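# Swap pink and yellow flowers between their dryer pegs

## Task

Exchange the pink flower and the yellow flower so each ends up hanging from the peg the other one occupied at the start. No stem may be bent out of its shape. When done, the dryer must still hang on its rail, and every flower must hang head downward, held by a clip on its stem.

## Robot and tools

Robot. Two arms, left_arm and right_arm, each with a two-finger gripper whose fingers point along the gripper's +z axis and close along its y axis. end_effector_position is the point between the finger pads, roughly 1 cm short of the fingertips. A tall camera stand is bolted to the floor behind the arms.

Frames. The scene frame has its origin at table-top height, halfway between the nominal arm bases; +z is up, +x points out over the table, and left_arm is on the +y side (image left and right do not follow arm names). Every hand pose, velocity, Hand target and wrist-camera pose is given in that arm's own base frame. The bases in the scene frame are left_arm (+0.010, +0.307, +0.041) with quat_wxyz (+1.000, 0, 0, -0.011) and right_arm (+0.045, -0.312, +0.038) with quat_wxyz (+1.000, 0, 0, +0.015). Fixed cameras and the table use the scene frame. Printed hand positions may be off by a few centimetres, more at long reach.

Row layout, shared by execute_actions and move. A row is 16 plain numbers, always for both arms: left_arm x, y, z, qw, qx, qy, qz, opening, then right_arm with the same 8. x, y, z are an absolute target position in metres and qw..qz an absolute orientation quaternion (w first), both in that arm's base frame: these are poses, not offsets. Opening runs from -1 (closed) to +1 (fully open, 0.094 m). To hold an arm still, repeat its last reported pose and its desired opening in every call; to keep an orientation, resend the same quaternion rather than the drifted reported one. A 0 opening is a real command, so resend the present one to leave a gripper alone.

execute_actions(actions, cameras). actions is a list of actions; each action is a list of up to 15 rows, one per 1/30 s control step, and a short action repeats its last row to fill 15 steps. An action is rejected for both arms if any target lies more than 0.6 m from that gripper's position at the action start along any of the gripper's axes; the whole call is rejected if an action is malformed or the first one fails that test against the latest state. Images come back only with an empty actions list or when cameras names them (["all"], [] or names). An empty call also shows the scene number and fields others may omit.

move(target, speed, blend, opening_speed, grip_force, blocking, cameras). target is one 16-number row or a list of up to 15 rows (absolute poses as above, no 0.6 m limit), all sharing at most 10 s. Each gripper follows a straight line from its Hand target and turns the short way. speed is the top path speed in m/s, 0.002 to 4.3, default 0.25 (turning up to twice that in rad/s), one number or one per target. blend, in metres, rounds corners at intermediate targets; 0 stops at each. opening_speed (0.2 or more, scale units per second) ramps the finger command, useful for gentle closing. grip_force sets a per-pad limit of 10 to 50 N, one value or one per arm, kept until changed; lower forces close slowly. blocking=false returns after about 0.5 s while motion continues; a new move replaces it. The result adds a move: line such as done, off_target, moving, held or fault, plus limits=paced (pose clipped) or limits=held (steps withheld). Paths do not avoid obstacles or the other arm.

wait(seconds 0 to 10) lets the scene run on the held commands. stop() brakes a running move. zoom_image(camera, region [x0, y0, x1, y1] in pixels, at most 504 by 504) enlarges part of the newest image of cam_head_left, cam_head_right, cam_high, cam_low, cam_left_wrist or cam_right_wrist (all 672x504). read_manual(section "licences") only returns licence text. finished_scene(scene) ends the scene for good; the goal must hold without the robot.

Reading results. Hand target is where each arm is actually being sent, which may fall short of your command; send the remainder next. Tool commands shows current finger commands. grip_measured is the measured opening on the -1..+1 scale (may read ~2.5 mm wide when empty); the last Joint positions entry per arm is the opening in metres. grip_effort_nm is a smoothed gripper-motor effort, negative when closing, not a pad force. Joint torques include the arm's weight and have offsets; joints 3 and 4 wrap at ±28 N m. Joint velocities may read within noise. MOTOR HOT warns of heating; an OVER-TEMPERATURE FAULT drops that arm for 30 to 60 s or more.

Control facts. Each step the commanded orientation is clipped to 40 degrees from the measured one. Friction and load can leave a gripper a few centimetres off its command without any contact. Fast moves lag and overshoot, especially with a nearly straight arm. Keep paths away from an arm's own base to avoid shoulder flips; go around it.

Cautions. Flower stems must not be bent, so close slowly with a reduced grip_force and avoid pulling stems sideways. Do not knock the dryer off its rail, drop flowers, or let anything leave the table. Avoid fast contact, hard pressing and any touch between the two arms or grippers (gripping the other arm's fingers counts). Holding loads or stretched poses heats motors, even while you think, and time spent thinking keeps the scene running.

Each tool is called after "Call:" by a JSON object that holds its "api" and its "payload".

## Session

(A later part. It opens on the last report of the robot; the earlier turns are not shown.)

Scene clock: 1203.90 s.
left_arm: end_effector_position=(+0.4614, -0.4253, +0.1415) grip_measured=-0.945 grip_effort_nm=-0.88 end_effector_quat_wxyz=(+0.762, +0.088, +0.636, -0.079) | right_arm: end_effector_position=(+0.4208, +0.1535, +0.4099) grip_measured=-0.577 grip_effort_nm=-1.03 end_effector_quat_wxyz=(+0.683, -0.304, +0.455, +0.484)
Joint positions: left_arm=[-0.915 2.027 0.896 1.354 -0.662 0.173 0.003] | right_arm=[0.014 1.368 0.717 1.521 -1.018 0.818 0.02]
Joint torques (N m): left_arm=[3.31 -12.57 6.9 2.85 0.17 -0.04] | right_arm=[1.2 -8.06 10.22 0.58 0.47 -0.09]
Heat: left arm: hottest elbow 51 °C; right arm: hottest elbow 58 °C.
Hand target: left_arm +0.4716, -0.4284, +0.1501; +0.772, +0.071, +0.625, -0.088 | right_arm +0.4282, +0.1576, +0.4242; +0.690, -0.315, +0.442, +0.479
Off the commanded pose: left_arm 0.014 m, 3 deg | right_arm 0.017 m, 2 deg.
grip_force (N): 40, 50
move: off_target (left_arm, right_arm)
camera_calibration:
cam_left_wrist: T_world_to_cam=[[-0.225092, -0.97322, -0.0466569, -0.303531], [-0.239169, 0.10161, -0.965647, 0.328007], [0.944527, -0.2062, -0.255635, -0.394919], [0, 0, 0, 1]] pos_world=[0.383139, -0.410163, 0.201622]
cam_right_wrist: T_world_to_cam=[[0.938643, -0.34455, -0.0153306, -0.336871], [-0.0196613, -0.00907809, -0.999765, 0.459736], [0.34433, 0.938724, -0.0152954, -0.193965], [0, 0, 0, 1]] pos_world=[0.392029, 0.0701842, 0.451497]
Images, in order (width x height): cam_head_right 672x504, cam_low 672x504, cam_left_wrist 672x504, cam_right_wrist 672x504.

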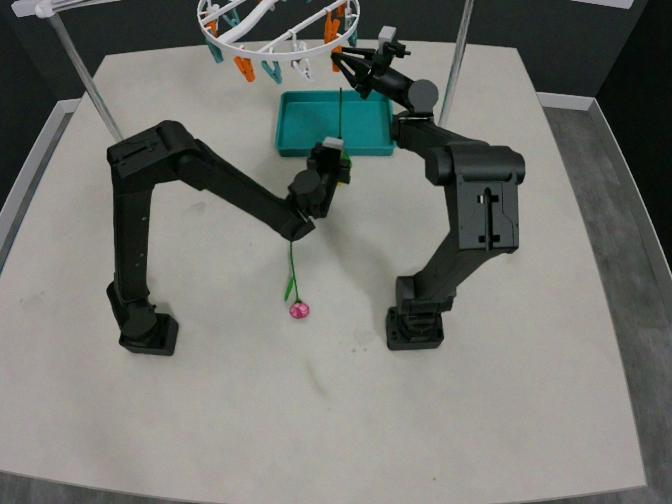

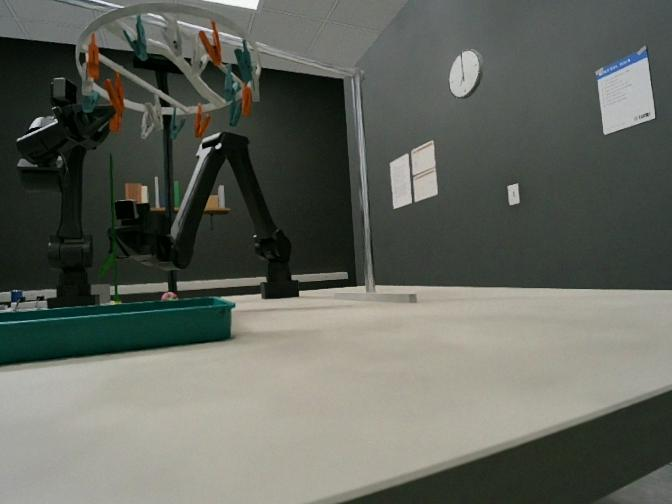

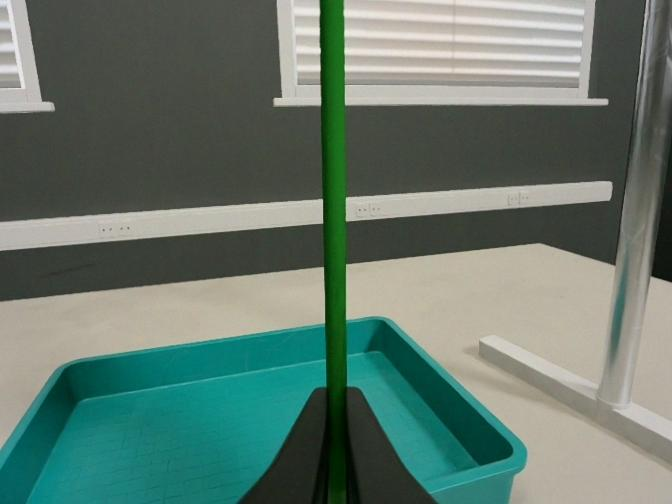

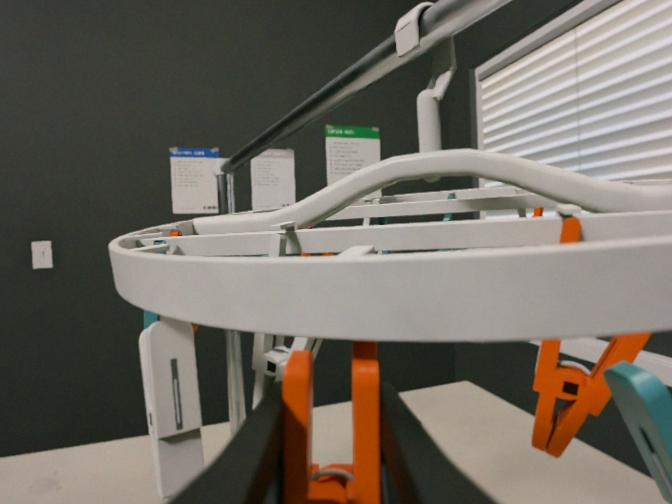

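Call:
{"api": "move", "payload": {"target": [[0.345, -0.31, 0.152, 0.7721, 0.0712, 0.6253, -0.088, -1.0, 0.429, 0.158, 0.4245, 0.69, -0.3155, 0.4416, 0.4788, -0.7], [0.32, -0.21, 0.215, 0.4968, 0.098, 0.8605, -0.0566, -1.0, 0.429, 0.158, 0.4245, 0.69, -0.3155, 0.4416, 0.4788, -0.7], [0.325, -0.2, 0.16, 0.1125, 0.1125, 0.9872, -0.0128, -1.0, 0.429, 0.158, 0.4245, 0.69, -0.3155, 0.4416, 0.4788, -0.7]], "speed": 0.25, "blend": [0.04, 0.03, 0], "cameras": ["cam_left_wrist", "cam_head_left", "cam_low", "cam_right_wrist"]}}

Call:
{"api": "zoom_image", "payload": {"camera": "cam_head_left", "region": [180, 100, 380, 340]}}

Scene clock: 1260.67 s.
left_arm: end_effector_position=(+0.3068, -0.1920, +0.1400) grip_measured=-0.945 grip_effort_nm=-0.88 end_effector_quat_wxyz=(+0.097, +0.114, +0.989, -0.004) | right_arm: end_effector_position=(+0.4208, +0.1535, +0.4099) grip_measured=-0.577 grip_effort_nm=-1.03 end_effector_quat_wxyz=(+0.683, -0.304, +0.455, +0.484)
Joint positions: left_arm=[-0.598 1.226 0.889 -1.058 -0.083 -0.361 0.003] | right_arm=[0.014 1.368 0.717 1.521 -1.018 0.818 0.02]
Joint torques (N m): left_arm=[3.31 -5.89 11.74 0.4 0.09 0.18] | right_arm=[1.44 -8 10.22 0.62 0.48 -0.09]
Heat: left arm: hottest elbow 48 °C; right arm: hottest elbow 60 °C.
Hand target: left_arm +0.3241, -0.1994, +0.1600; +0.113, +0.112, +0.987, -0.013 | right_arm +0.4282, +0.1576, +0.4242; +0.690, -0.315, +0.442, +0.479
Off the commanded pose: left_arm 0.028 m, 2 deg | right_arm 0.017 m, 2 deg.
grip_force (N): 40, 50
move: off_target (left_arm, right_arm)
camera_calibration:
cam_left_wrist: T_world_to_cam=[[-0.237837, -0.971046, -0.0224279, -0.110459], [-0.944503, 0.225826, 0.238572, 0.337534], [-0.2266, 0.0779246, -0.970866, 0.312793], [0, 0, 0, 1]] pos_world=[0.363409, -0.207859, 0.220676]
cam_right_wrist: T_world_to_cam=[[0.938643, -0.34455, -0.0153306, -0.336871], [-0.0196613, -0.00907809, -0.999765, 0.459736], [0.34433, 0.938724, -0.0152954, -0.193965], [0, 0, 0, 1]] pos_world=[0.392029, 0.0701842, 0.451497]
Images, in order (width x height): cam_head_left 672x504, cam_low 672x504, cam_left_wrist 672x504, cam_right_wrist 672x504.

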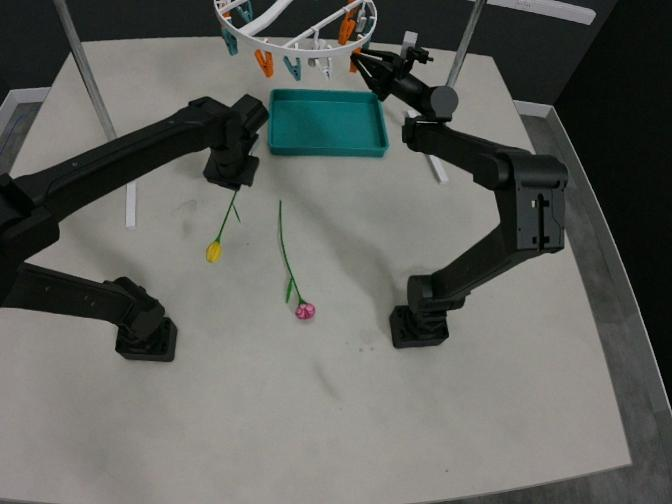

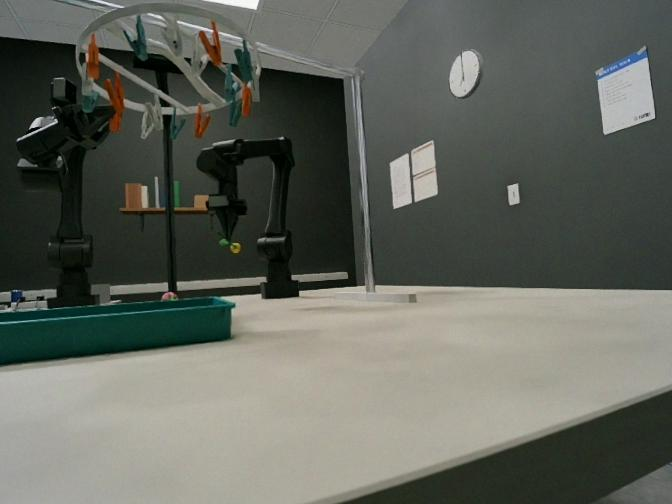

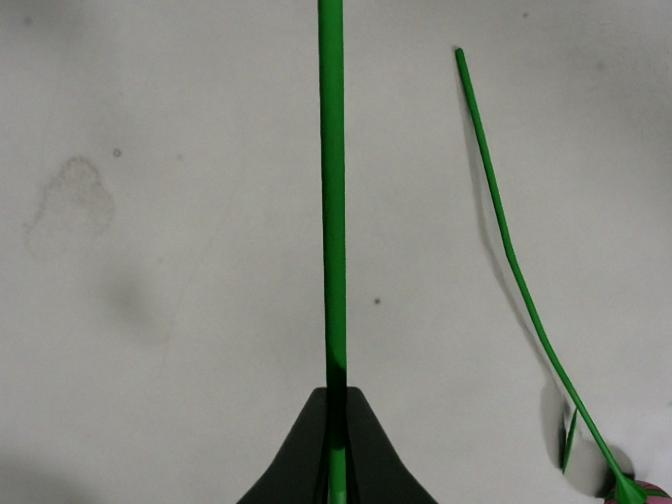

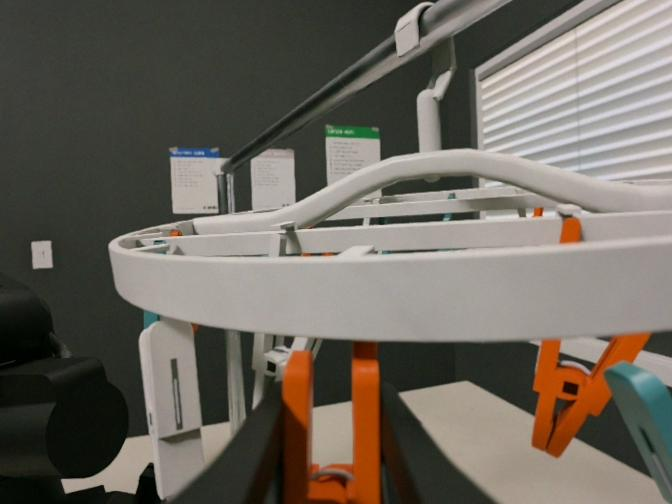

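Scaled by 2.100 from the camera's 672x504 image, which has a finer 960x720 frame.

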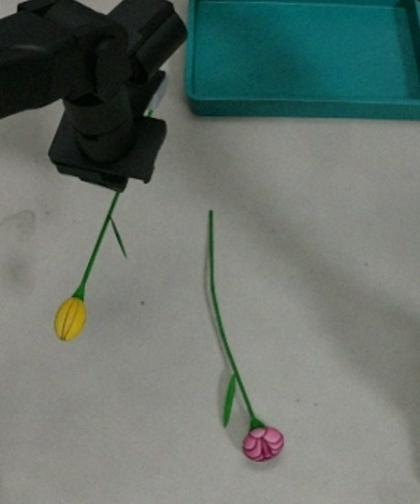

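Call:
{"api": "move", "payload": {"target": [[0.318, -0.197, -0.022, 0.1125, 0.1125, 0.9872, -0.0128, -1.0, 0.429, 0.158, 0.4245, 0.69, -0.3155, 0.4416, 0.4788, -0.7], [0.318, -0.197, -0.022, 0.1125, 0.1125, 0.9872, -0.0128, -0.4, 0.429, 0.158, 0.4245, 0.69, -0.3155, 0.4416, 0.4788, -0.7], [0.318, -0.197, 0.12, 0.1125, 0.1125, 0.9872, -0.0128, -0.4, 0.429, 0.158, 0.4245, 0.69, -0.3155, 0.4416, 0.4788, -0.7]], "speed": [0.1, 0.1, 0.2], "opening_speed": 0.8, "cameras": ["cam_left_wrist", "cam_head_left", "cam_head_right"]}}

Call:
{"api": "zoom_image", "payload": {"camera": "cam_head_left", "region": [180, 100, 380, 340]}}

Scene clock: 1269.80 s.
left_arm: end_effector_position=(+0.3011, -0.1883, +0.0978) grip_measured=-0.402 grip_effort_nm=0.06 end_effector_quat_wxyz=(+0.092, +0.114, +0.989, -0.002) | right_arm: end_effector_position=(+0.4208, +0.1535, +0.4099) grip_measured=-0.577 grip_effort_nm=-1.03 end_effector_quat_wxyz=(+0.683, -0.304, +0.455, +0.484)
Joint positions: left_arm=[-0.598 1.264 0.803 -0.944 -0.082 -0.361 0.028] | right_arm=[0.014 1.368 0.717 1.521 -1.018 0.818 0.02]
Joint torques (N m): left_arm=[3.02 -7.3 10.81 0.32 0.04 0.12] | right_arm=[1.38 -7.65 10.29 0.62 0.46 -0.09]
Heat: left arm: hottest elbow 49 °C; right arm: hottest elbow 60 °C.
Hand target: left_arm +0.3172, -0.1965, +0.1201; +0.113, +0.113, +0.987, -0.013 | right_arm +0.4282, +0.1576, +0.4242; +0.690, -0.315, +0.442, +0.479
Off the commanded pose: left_arm 0.029 m, 3 deg | right_arm 0.017 m, 2 deg.
grip_force (N): 40, 50
move: off_target (left_arm, right_arm)
camera_calibration:
cam_left_wrist: T_world_to_cam=[[-0.238613, -0.970776, -0.0256323, -0.10858], [-0.942055, 0.224984, 0.248825, 0.339539], [-0.235787, 0.0835199, -0.968209, 0.273852], [0, 0, 0, 1]] pos_world=[0.358527, -0.204669, 0.177877]
Images, in order (width x height): cam_head_left 672x504, cam_head_right 672x504, cam_left_wrist 672x504.

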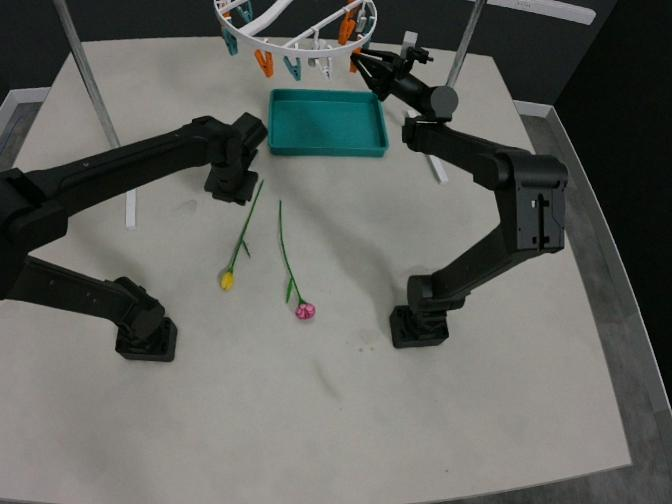

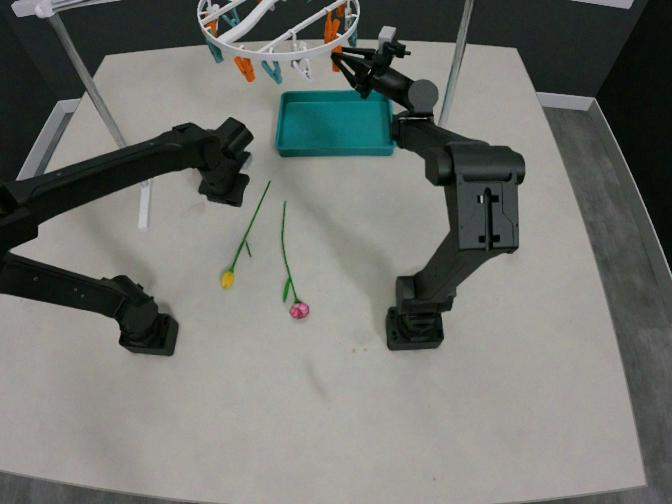

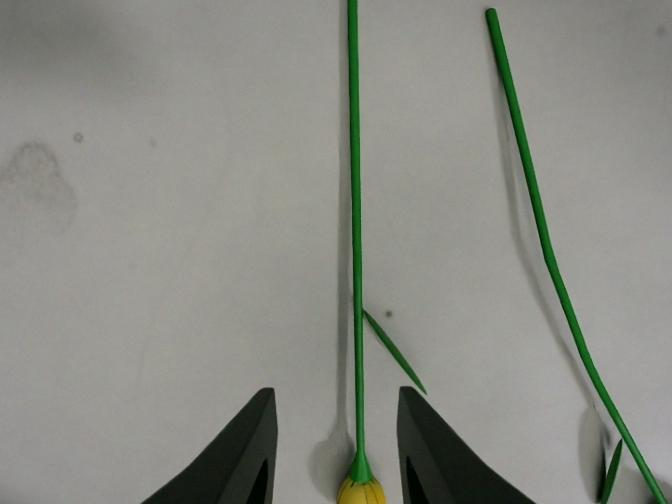

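Scaled by 2.100 from the camera's 672x504 image, which has a finer 960x720 frame.

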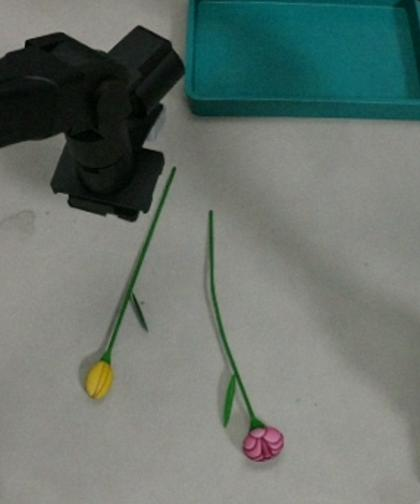

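Call:
{"api": "move", "payload": {"target": [0.312, -0.296, 0.07, 0.0436, -0.0375, 0.9983, 0.0016, -0.3, 0.429, 0.158, 0.4245, 0.69, -0.3155, 0.4416, 0.4788, -0.7], "speed": 0.2, "cameras": ["cam_left_wrist"]}}

Scene clock: 1283.87 s.
left_arm: end_effector_position=(+0.3005, -0.2790, +0.0585) grip_measured=-0.302 grip_effort_nm=0.06 end_effector_quat_wxyz=(+0.035, -0.037, +0.999, +0.012) | right_arm: end_effector_position=(+0.4208, +0.1535, +0.4099) grip_measured=-0.577 grip_effort_nm=-1.03 end_effector_quat_wxyz=(+0.683, -0.304, +0.455, +0.484)
Joint positions: left_arm=[-0.775 1.545 0.979 -0.974 -0.066 -0.847 0.033] | right_arm=[0.014 1.368 0.717 1.521 -1.018 0.818 0.02]
Joint torques (N m): left_arm=[1.9 -8.88 10.18 0.06 -0.02 -0.07] | right_arm=[1.38 -8 10.28 0.59 0.47 -0.09]
Heat: left arm: hottest elbow 54 °C; right arm: hottest elbow 60 °C.
Hand target: left_arm +0.3114, -0.2954, +0.0702; +0.044, -0.037, +0.998, +0.001 | right_arm +0.4282, +0.1576, +0.4242; +0.690, -0.315, +0.442, +0.479
Off the commanded pose: left_arm 0.023 m, 2 deg | right_arm 0.017 m, 2 deg.
grip_force (N): 40, 50
move: off_target (left_arm, right_arm)
camera_calibration:
cam_left_wrist: T_world_to_cam=[[0.0604795, -0.997807, -0.0268961, -0.295055], [-0.931972, -0.0660974, 0.356455, 0.278596], [-0.357451, 0.00350821, -0.933925, 0.25553], [0, 0, 0, 1]] pos_world=[0.368827, -0.27689, 0.131403]
Images, in order (width x height): cam_left_wrist 672x504.

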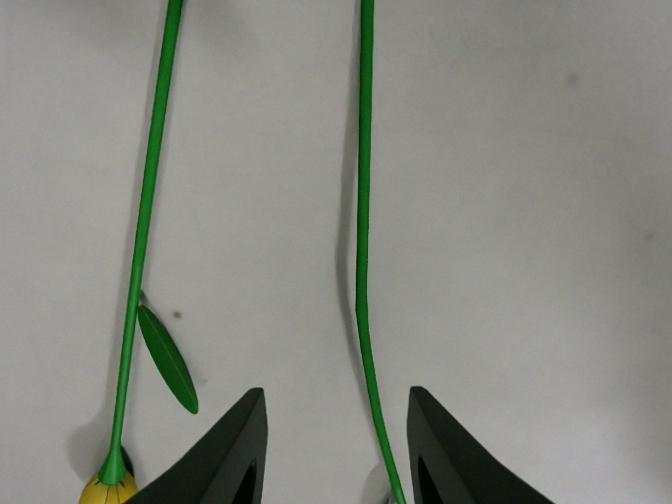

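Call:
{"api": "move", "payload": {"target": [[0.2945, -0.3055, 0.0, 0.0436, -0.0375, 0.9983, 0.0016, -0.3, 0.429, 0.158, 0.4245, 0.69, -0.3155, 0.4416, 0.4788, -0.7], [0.2945, -0.3055, -0.031, 0.0436, -0.0375, 0.9983, 0.0016, -0.3, 0.429, 0.158, 0.4245, 0.69, -0.3155, 0.4416, 0.4788, -0.7]], "speed": 0.1, "blend": [0.01, 0], "cameras": ["cam_left_wrist"]}}

Scene clock: 1295.10 s.
left_arm: end_effector_position=(+0.2961, -0.3006, -0.0268) grip_measured=-0.302 grip_effort_nm=0.06 end_effector_quat_wxyz=(+0.042, -0.038, +0.998, +0.003) | right_arm: end_effector_position=(+0.4208, +0.1535, +0.4099) grip_measured=-0.577 grip_effort_nm=-1.03 end_effector_quat_wxyz=(+0.683, -0.304, +0.455, +0.484)
Joint positions: left_arm=[-0.819 1.717 0.913 -0.717 -0.066 -0.894 0.033] | right_arm=[0.014 1.368 0.717 1.521 -1.018 0.818 0.02]
Joint torques (N m): left_arm=[1.73 -10.11 5.6 1.06 -0.13 -0.06] | right_arm=[1.32 -7.94 10.28 0.62 0.48 -0.09]
Heat: left arm: hottest elbow 53 °C; right arm: hottest elbow 60 °C.
Hand target: left_arm +0.2944, -0.3054, -0.0309; +0.044, -0.037, +0.998, +0.002 | right_arm +0.4282, +0.1576, +0.4242; +0.690, -0.315, +0.442, +0.479
Off the commanded pose: left_arm 0.007 m, 0 deg | right_arm 0.017 m, 2 deg.
grip_force (N): 40, 50
move: off_target (right_arm)
camera_calibration:
cam_left_wrist: T_world_to_cam=[[0.0632282, -0.997964, -0.00831385, -0.319033], [-0.936942, -0.062227, 0.343901, 0.305772], [-0.343719, -0.0139547, -0.938969, 0.164784], [0, 0, 0, 1]] pos_world=[0.363302, -0.297057, 0.046919]
Images, in order (width x height): cam_left_wrist 672x504.

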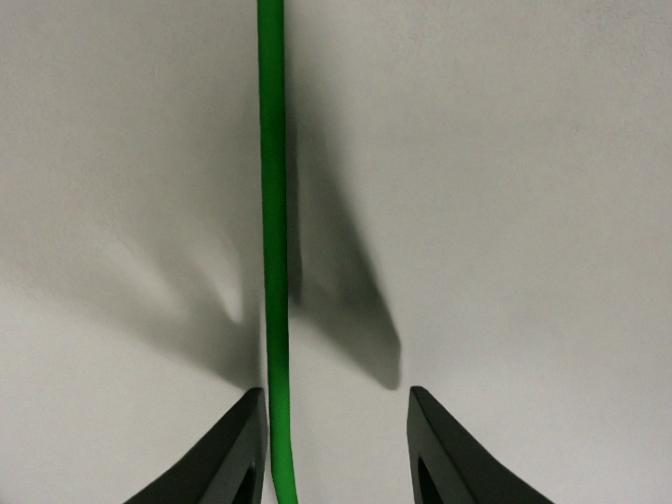

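Call:
{"api": "move", "payload": {"target": [0.288, -0.282, -0.031, 0.0436, -0.0375, 0.9983, 0.0016, -0.3, 0.429, 0.158, 0.4245, 0.69, -0.3155, 0.4416, 0.4788, -0.7], "speed": 0.1, "cameras": ["cam_left_wrist"]}}

Scene clock: 1299.63 s.
left_arm: end_effector_position=(+0.2849, -0.2870, -0.0333) grip_measured=-0.301 grip_effort_nm=0.04 end_effector_quat_wxyz=(+0.040, -0.036, +0.999, +0.005) | right_arm: end_effector_position=(+0.4208, +0.1535, +0.4099) grip_measured=-0.577 grip_effort_nm=-1.03 end_effector_quat_wxyz=(+0.683, -0.304, +0.455, +0.484)
Joint positions: left_arm=[-0.816 1.697 0.861 -0.689 -0.066 -0.888 0.033] | right_arm=[0.014 1.368 0.717 1.521 -1.018 0.818 0.02]
Joint torques (N m): left_arm=[3.49 -11.46 4.6 0.87 -0.09 0.19] | right_arm=[1.32 -8 10.28 0.57 0.48 -0.11]
Heat: left arm: hottest elbow 52 °C; right arm: hottest elbow 60 °C.
Hand target: left_arm +0.2879, -0.2822, -0.0310; +0.044, -0.037, +0.998, +0.002 | right_arm +0.4282, +0.1576, +0.4242; +0.690, -0.315, +0.442, +0.479
Off the commanded pose: left_arm 0.006 m, 1 deg | right_arm 0.017 m, 2 deg.
grip_force (N): 40, 50
move: off_target (right_arm)
camera_calibration:
cam_left_wrist: T_world_to_cam=[[0.0598017, -0.998126, -0.0129538, -0.30398], [-0.93586, -0.0605761, 0.347125, 0.298548], [-0.347259, -0.00863574, -0.937729, 0.1576], [0, 0, 0, 1]] pos_world=[0.352306, -0.283965, 0.0402151]
Images, in order (width x height): cam_left_wrist 672x504.

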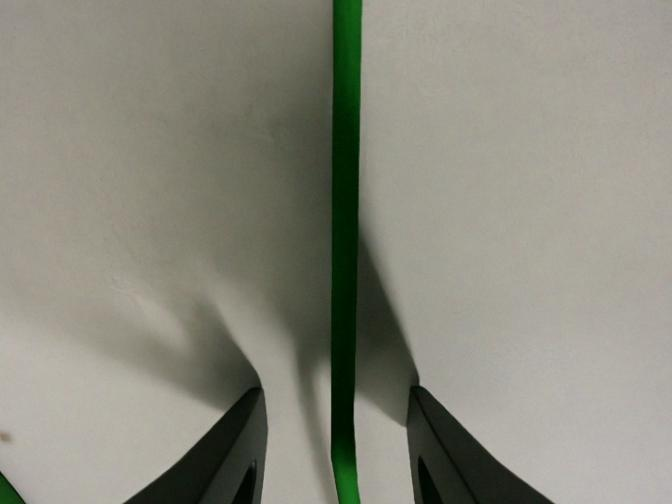

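Call:
{"api": "move", "payload": {"target": [[0.288, -0.282, -0.023, 0.0436, -0.0375, 0.9983, 0.0016, -0.3, 0.429, 0.158, 0.4245, 0.69, -0.3155, 0.4416, 0.4788, -0.7], [0.288, -0.282, -0.023, 0.0436, -0.0375, 0.9983, 0.0016, -1.0, 0.429, 0.158, 0.4245, 0.69, -0.3155, 0.4416, 0.4788, -0.7], [0.288, -0.282, 0.06, 0.0436, -0.0375, 0.9983, 0.0016, -1.0, 0.429, 0.158, 0.4245, 0.69, -0.3155, 0.4416, 0.4788, -0.7]], "speed": [0.08, 0.1, 0.12], "opening_speed": 0.8, "grip_force": [50, 50], "cameras": ["cam_left_wrist", "cam_head_left", "cam_low"]}}

Call:
{"api": "zoom_image", "payload": {"camera": "cam_head_left", "region": [180, 100, 380, 340]}}

Scene clock: 1306.67 s.
left_arm: end_effector_position=(+0.2704, -0.2708, +0.0404) grip_measured=-0.940 grip_effort_nm=-1.06 end_effector_quat_wxyz=(+0.027, -0.035, +0.999, +0.019) | right_arm: end_effector_position=(+0.4208, +0.1535, +0.4099) grip_measured=-0.577 grip_effort_nm=-1.03 end_effector_quat_wxyz=(+0.683, -0.304, +0.455, +0.484)
Joint positions: left_arm=[-0.815 1.522 0.895 -0.936 -0.066 -0.885 0.003] | right_arm=[0.014 1.368 0.717 1.521 -1.018 0.818 0.02]
Joint torques (N m): left_arm=[3.49 -10.23 9.52 0.03 -0.1 0.16] | right_arm=[1.14 -7.88 10.25 0.61 0.47 -0.09]
Heat: left arm: hottest elbow 51 °C; right arm: hottest elbow 60 °C.
Hand target: left_arm +0.2874, -0.2814, +0.0602; +0.044, -0.038, +0.998, +0.002 | right_arm +0.4282, +0.1576, +0.4242; +0.690, -0.315, +0.442, +0.479
Off the commanded pose: left_arm 0.029 m, 3 deg | right_arm 0.017 m, 2 deg.
move: off_target (left_arm, right_arm)
camera_calibration:
cam_left_wrist: T_world_to_cam=[[0.0575186, -0.997456, -0.0421204, -0.284047], [-0.926661, -0.0690395, 0.369502, 0.254747], [-0.37147, 0.0177781, -0.928275, 0.23515], [0, 0, 0, 1]] pos_world=[0.339754, -0.269917, 0.11219]
Images, in order (width x height): cam_head_left 672x504, cam_low 672x504, cam_left_wrist 672x504.

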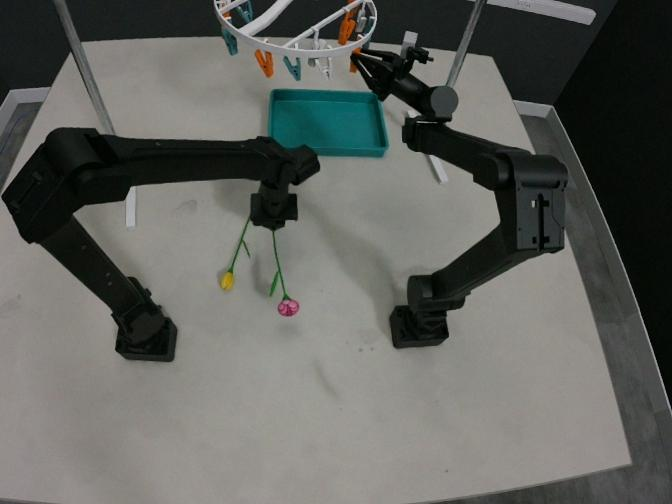

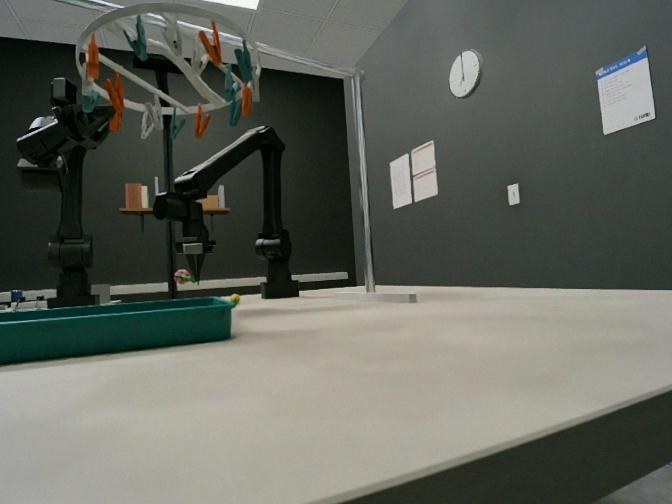

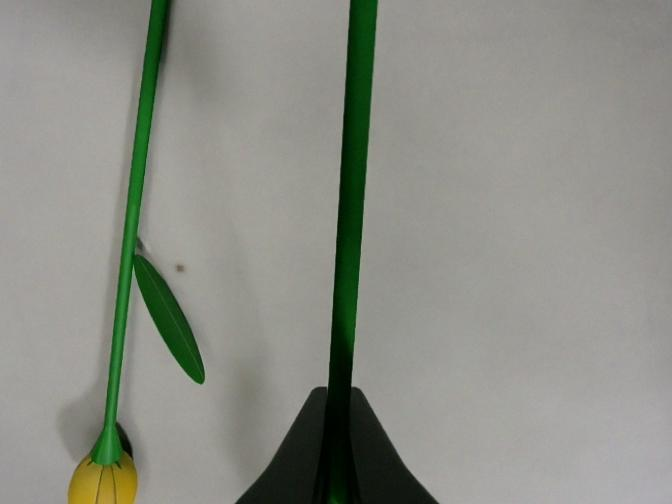

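Scaled by 2.100 from the camera's 672x504 image, which has a finer 960x720 frame.

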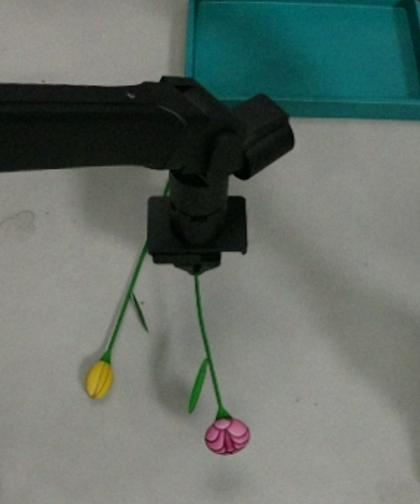

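Call:
{"api": "move", "payload": {"target": [[0.29, -0.30, 0.21, 0.0436, -0.0375, 0.9983, 0.0016, -1.0, 0.429, 0.158, 0.4245, 0.69, -0.3155, 0.4416, 0.4788, -0.7], [0.30, -0.34, 0.28, 0.4222, 0.0395, 0.9054, -0.0184, -1.0, 0.429, 0.158, 0.4245, 0.69, -0.3155, 0.4416, 0.4788, -0.7], [0.315, -0.365, 0.28, 0.7555, 0.0735, 0.6452, -0.0861, -1.0, 0.429, 0.158, 0.4245, 0.69, -0.3155, 0.4416, 0.4788, -0.7]], "speed": 0.22, "blend": [0.03, 0.03, 0], "cameras": ["cam_left_wrist", "cam_low", "cam_right_wrist"]}}

Call:
{"api": "zoom_image", "payload": {"camera": "cam_low", "region": [60, 60, 220, 300]}}

Scene clock: 1325.53 s.
left_arm: end_effector_position=(+0.3112, -0.3664, +0.2817) grip_measured=-0.940 grip_effort_nm=-1.06 end_effector_quat_wxyz=(+0.753, +0.075, +0.648, -0.090) | right_arm: end_effector_position=(+0.4208, +0.1535, +0.4099) grip_measured=-0.577 grip_effort_nm=-1.03 end_effector_quat_wxyz=(+0.683, -0.304, +0.455, +0.484)
Joint positions: left_arm=[-1.154 1.395 0.581 1.059 -0.906 0.191 0.003] | right_arm=[0.014 1.368 0.717 1.521 -1.018 0.818 0.02]
Joint torques (N m): left_arm=[3.31 -6.53 6.35 2.62 0.28 0.17] | right_arm=[1.32 -7.94 10.33 0.65 0.47 -0.1]
Heat: left arm: hottest elbow 51 °C; right arm: hottest elbow 60 °C.
Hand target: left_arm +0.3150, -0.3648, +0.2800; +0.755, +0.074, +0.646, -0.086 | right_arm +0.4282, +0.1576, +0.4242; +0.690, -0.315, +0.442, +0.479
Off the commanded pose: left_arm 0.004 m, 1 deg | right_arm 0.017 m, 2 deg.
move: off_target (right_arm)
camera_calibration:
cam_left_wrist: T_world_to_cam=[[-0.225547, -0.974188, -0.00930751, -0.284243], [-0.270878, 0.0718857, -0.959926, 0.418908], [0.935817, -0.213987, -0.2801, -0.198398], [0, 0, 0, 1]] pos_world=[0.235028, -0.349475, 0.343904]
cam_right_wrist: T_world_to_cam=[[0.938643, -0.34455, -0.0153306, -0.336871], [-0.0196613, -0.00907809, -0.999765, 0.459736], [0.34433, 0.938724, -0.0152954, -0.193965], [0, 0, 0, 1]] pos_world=[0.392029, 0.0701842, 0.451497]
Images, in order (width x height): cam_low 672x504, cam_left_wrist 672x504, cam_right_wrist 672x504.

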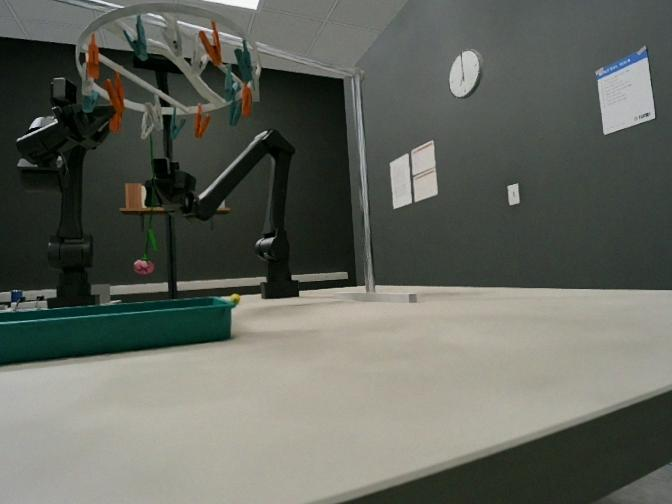

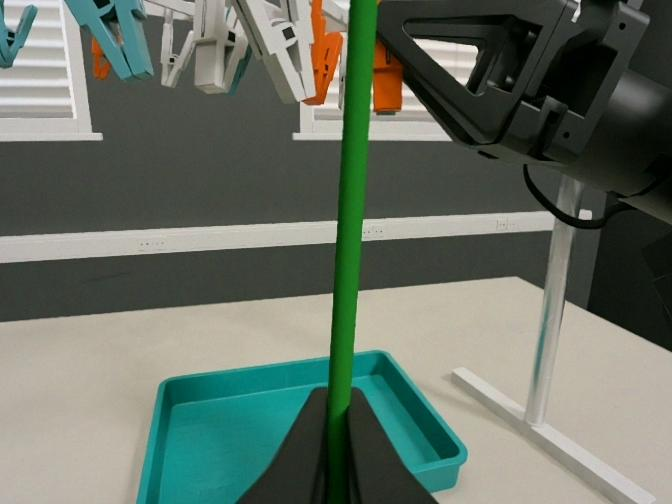

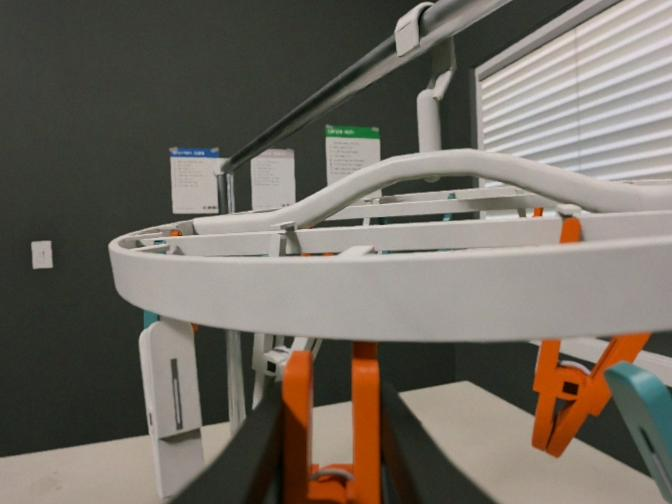

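Scaled by 2.100 from the camera's 672x504 image, which has a finer 960x720 frame.

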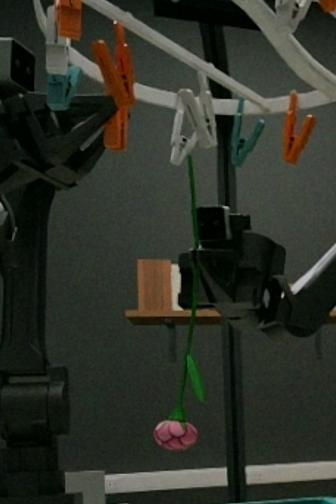

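Call:
{"api": "move", "payload": {"target": [[0.34, -0.375, 0.222, 0.753, 0.0566, 0.6469, -0.1059, -1.0, 0.429, 0.158, 0.4245, 0.69, -0.3155, 0.4416, 0.4788, -0.7], [0.472, -0.4305, 0.219, 0.753, 0.0566, 0.6469, -0.1059, -1.0, 0.429, 0.158, 0.4245, 0.69, -0.3155, 0.4416, 0.4788, -0.7]], "speed": [0.2, 0.15], "blend": [0.02, 0], "cameras": ["cam_left_wrist", "cam_low", "cam_high", "cam_head_right", "cam_head_left"]}}

Call:
{"api": "zoom_image", "payload": {"camera": "cam_low", "region": [80, 90, 160, 190]}}

Call:
{"api": "zoom_image", "payload": {"camera": "cam_head_right", "region": [290, 20, 400, 140]}}

Call:
{"api": "zoom_image", "payload": {"camera": "cam_high", "region": [180, 200, 300, 330]}}

Scene clock: 1337.20 s.
left_arm: end_effector_position=(+0.4596, -0.4218, +0.2102) grip_measured=-0.940 grip_effort_nm=-1.06 end_effector_quat_wxyz=(+0.749, +0.067, +0.652, -0.099) | right_arm: end_effector_position=(+0.4208, +0.1535, +0.4099) grip_measured=-0.577 grip_effort_nm=-1.03 end_effector_quat_wxyz=(+0.683, -0.304, +0.455, +0.484)
Joint positions: left_arm=[-0.917 1.821 0.884 1.118 -0.676 0.085 0.003] | right_arm=[0.014 1.368 0.717 1.521 -1.018 0.818 0.02]
Joint torques (N m): left_arm=[3.08 -11.81 8.94 1.5 0.22 -0.05] | right_arm=[1.38 -8.12 10.29 0.59 0.48 -0.09]
Heat: left arm: hottest elbow 50 °C; right arm: hottest elbow 60 °C.
Hand target: left_arm +0.4712, -0.4298, +0.2192; +0.753, +0.057, +0.647, -0.106 | right_arm +0.4282, +0.1576, +0.4242; +0.690, -0.315, +0.442, +0.479
Off the commanded pose: left_arm 0.018 m, 2 deg | right_arm 0.017 m, 2 deg.
move: off_target (left_arm, right_arm)
camera_calibration:
cam_left_wrist: T_world_to_cam=[[-0.228461, -0.973428, 0.0155778, -0.309011], [-0.285484, 0.0516876, -0.956989, 0.39196], [0.930755, -0.223082, -0.289707, -0.36854], [0, 0, 0, 1]] pos_world=[0.384322, -0.403274, 0.273146]
Images, in order (width x height): cam_head_left 672x504, cam_head_right 672x504, cam_high 672x504, cam_low 672x504, cam_left_wrist 672x504.

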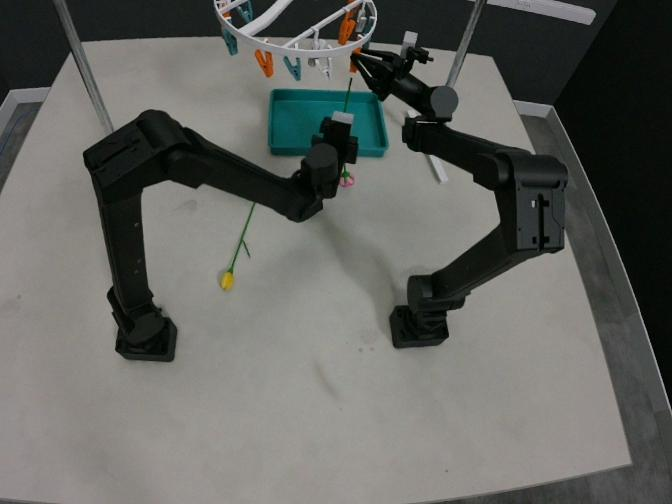

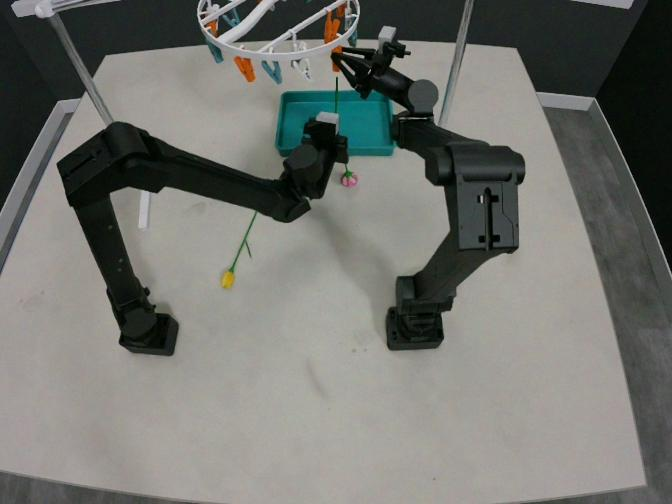

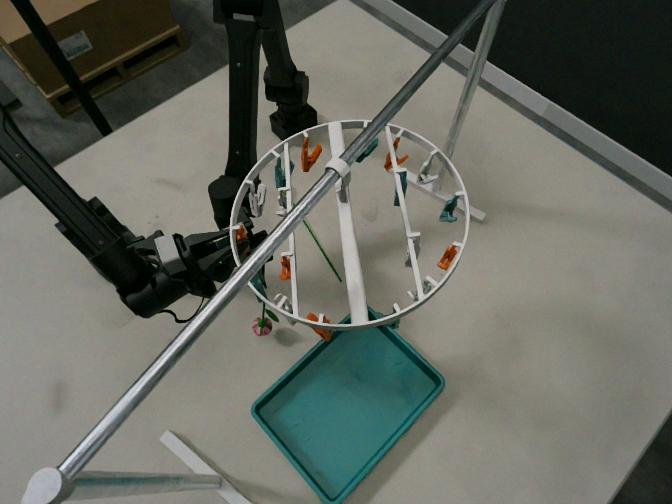

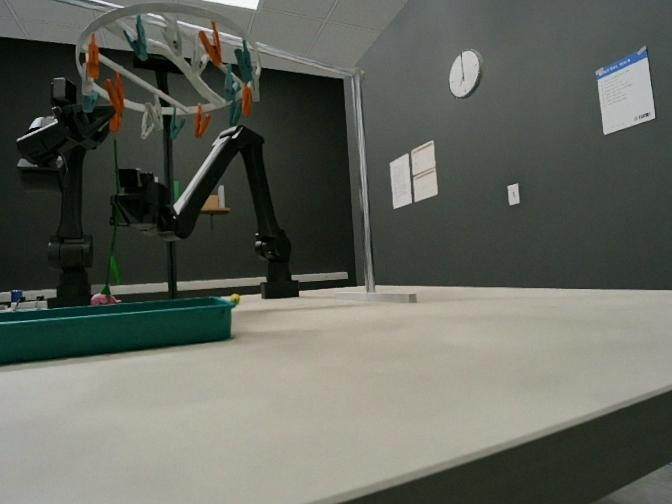

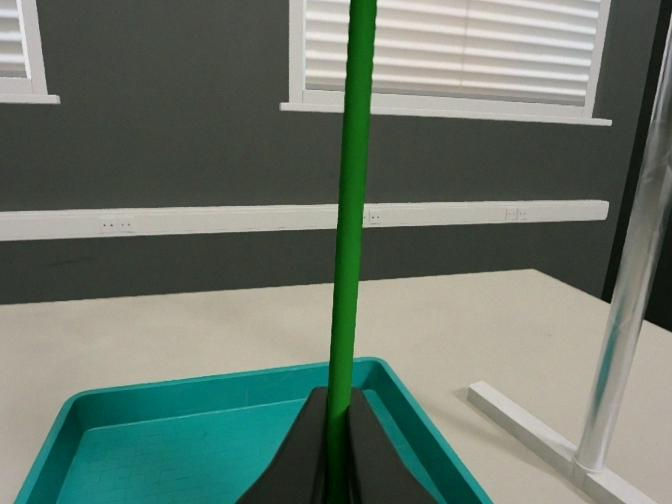

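Scaled by 5.040 from the camera's 672x504 image, which has a finer 960x720 frame.

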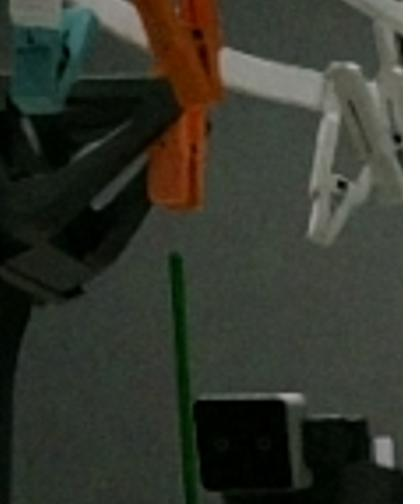

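Scaled by 4.200 from the camera's 672x504 image, which has a finer 960x720 frame.

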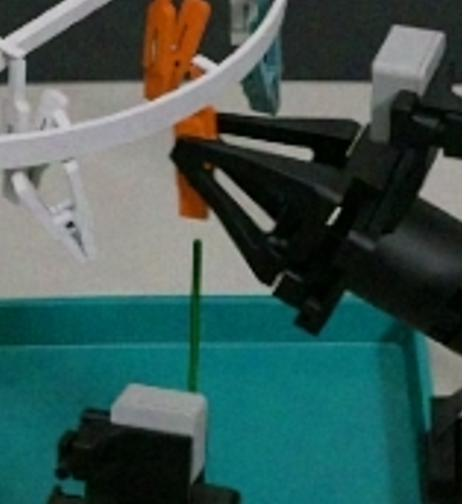

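Scaled by 3.877 from the camera's 672x504 image, which has a finer 960x720 frame.

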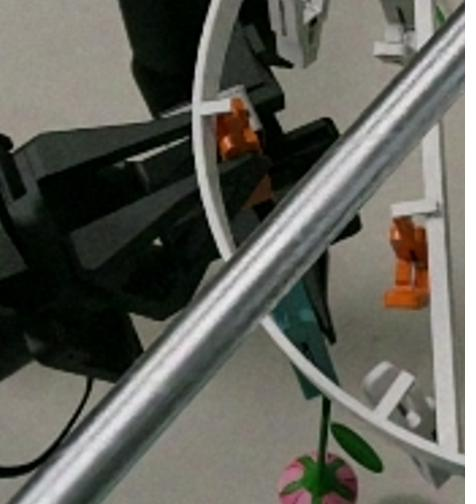

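Call:
{"api": "zoom_image", "payload": {"camera": "cam_head_left", "region": [300, 20, 410, 140]}}

Call:
{"api": "zoom_image", "payload": {"camera": "cam_head_right", "region": [310, 40, 360, 100]}}

Call:
{"api": "zoom_image", "payload": {"camera": "cam_low", "region": [100, 120, 130, 160]}}

Scaled by 4.200 from the camera's 672x504 image, which has a finer 960x720 frame.

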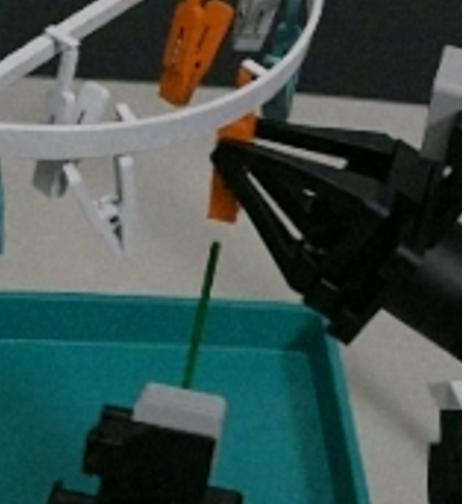

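Scaled by 8.400 from the camera's 672x504 image, which has a finer 960x720 frame.

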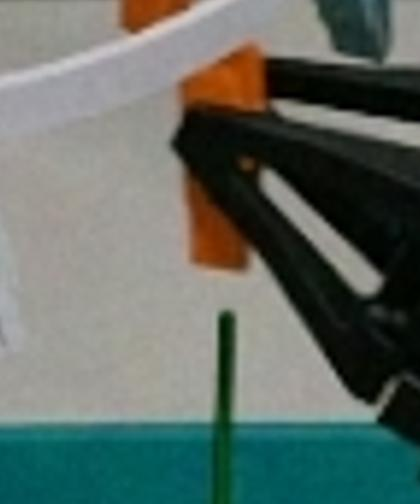

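Scaled by 12.600 from the camera's 672x504 image, which has a finer 960x720 frame.

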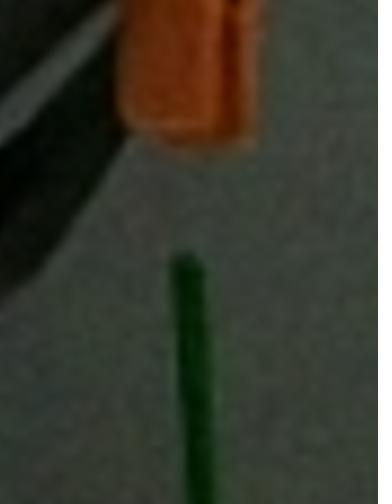

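Call:
{"api": "move", "payload": {"target": [0.476, -0.4285, 0.235, 0.7535, 0.0525, 0.6465, -0.1085, -1.0, 0.429, 0.158, 0.4245, 0.69, -0.3155, 0.4416, 0.4788, -0.7], "speed": 0.06, "cameras": ["cam_low", "cam_head_right"]}}

Call:
{"api": "zoom_image", "payload": {"camera": "cam_low", "region": [100, 120, 130, 160]}}

Call:
{"api": "zoom_image", "payload": {"camera": "cam_head_right", "region": [310, 40, 360, 100]}}

Scene clock: 1371.33 s.
left_arm: end_effector_position=(+0.4632, -0.4236, +0.2050) grip_measured=-0.940 grip_effort_nm=-1.06 end_effector_quat_wxyz=(+0.741, +0.074, +0.661, -0.095) | right_arm: end_effector_position=(+0.4208, +0.1535, +0.4099) grip_measured=-0.577 grip_effort_nm=-1.03 end_effector_quat_wxyz=(+0.683, -0.304, +0.455, +0.484)
Joint positions: left_arm=[-0.913 1.822 0.892 1.078 -0.67 0.076 0.003] | right_arm=[0.014 1.368 0.717 1.521 -1.018 0.818 0.02]
Joint torques (N m): left_arm=[3.43 -14.1 9.02 1.52 0.21 -0.09] | right_arm=[1.32 -7.88 10.26 0.59 0.47 -0.09]
Heat: left arm: hottest elbow 50 °C; right arm: hottest elbow 60 °C.
Hand target: left_arm +0.4747, -0.4272, +0.2351; +0.754, +0.053, +0.646, -0.108 | right_arm +0.4282, +0.1576, +0.4242; +0.690, -0.315, +0.442, +0.479
Off the commanded pose: left_arm 0.033 m, 4 deg | right_arm 0.017 m, 2 deg.
move: off_target (left_arm, right_arm)
Images, in order (width x height): cam_head_right 672x504, cam_low 672x504.

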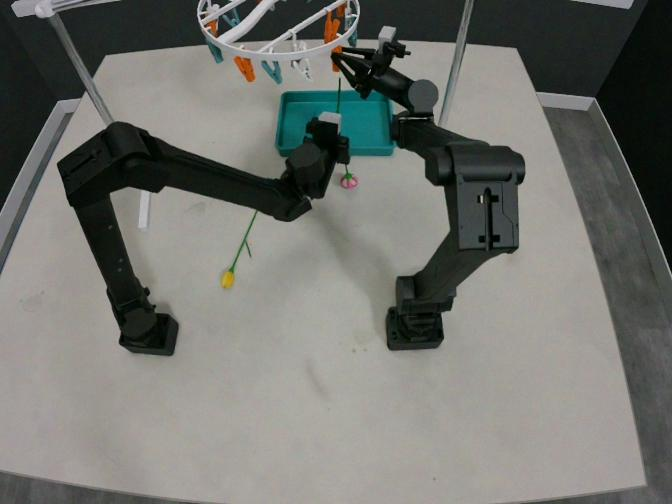

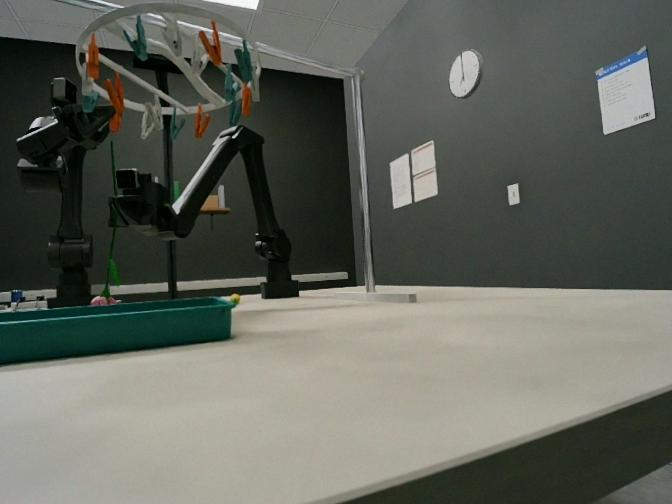

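Scaled by 12.600 from the camera's 672x504 image, which has a finer 960x720 frame.

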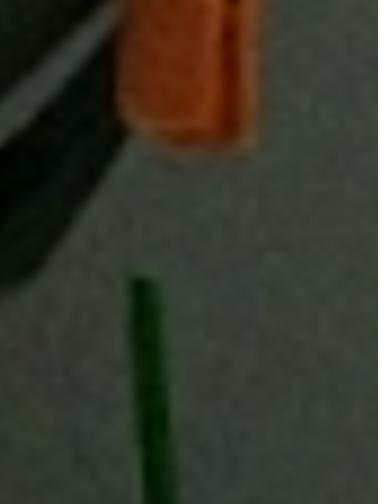

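Scaled by 8.400 from the camera's 672x504 image, which has a finer 960x720 frame.

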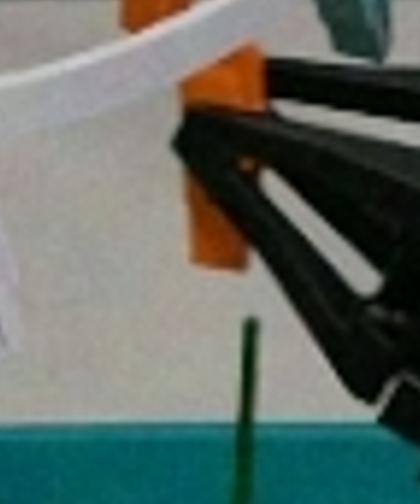

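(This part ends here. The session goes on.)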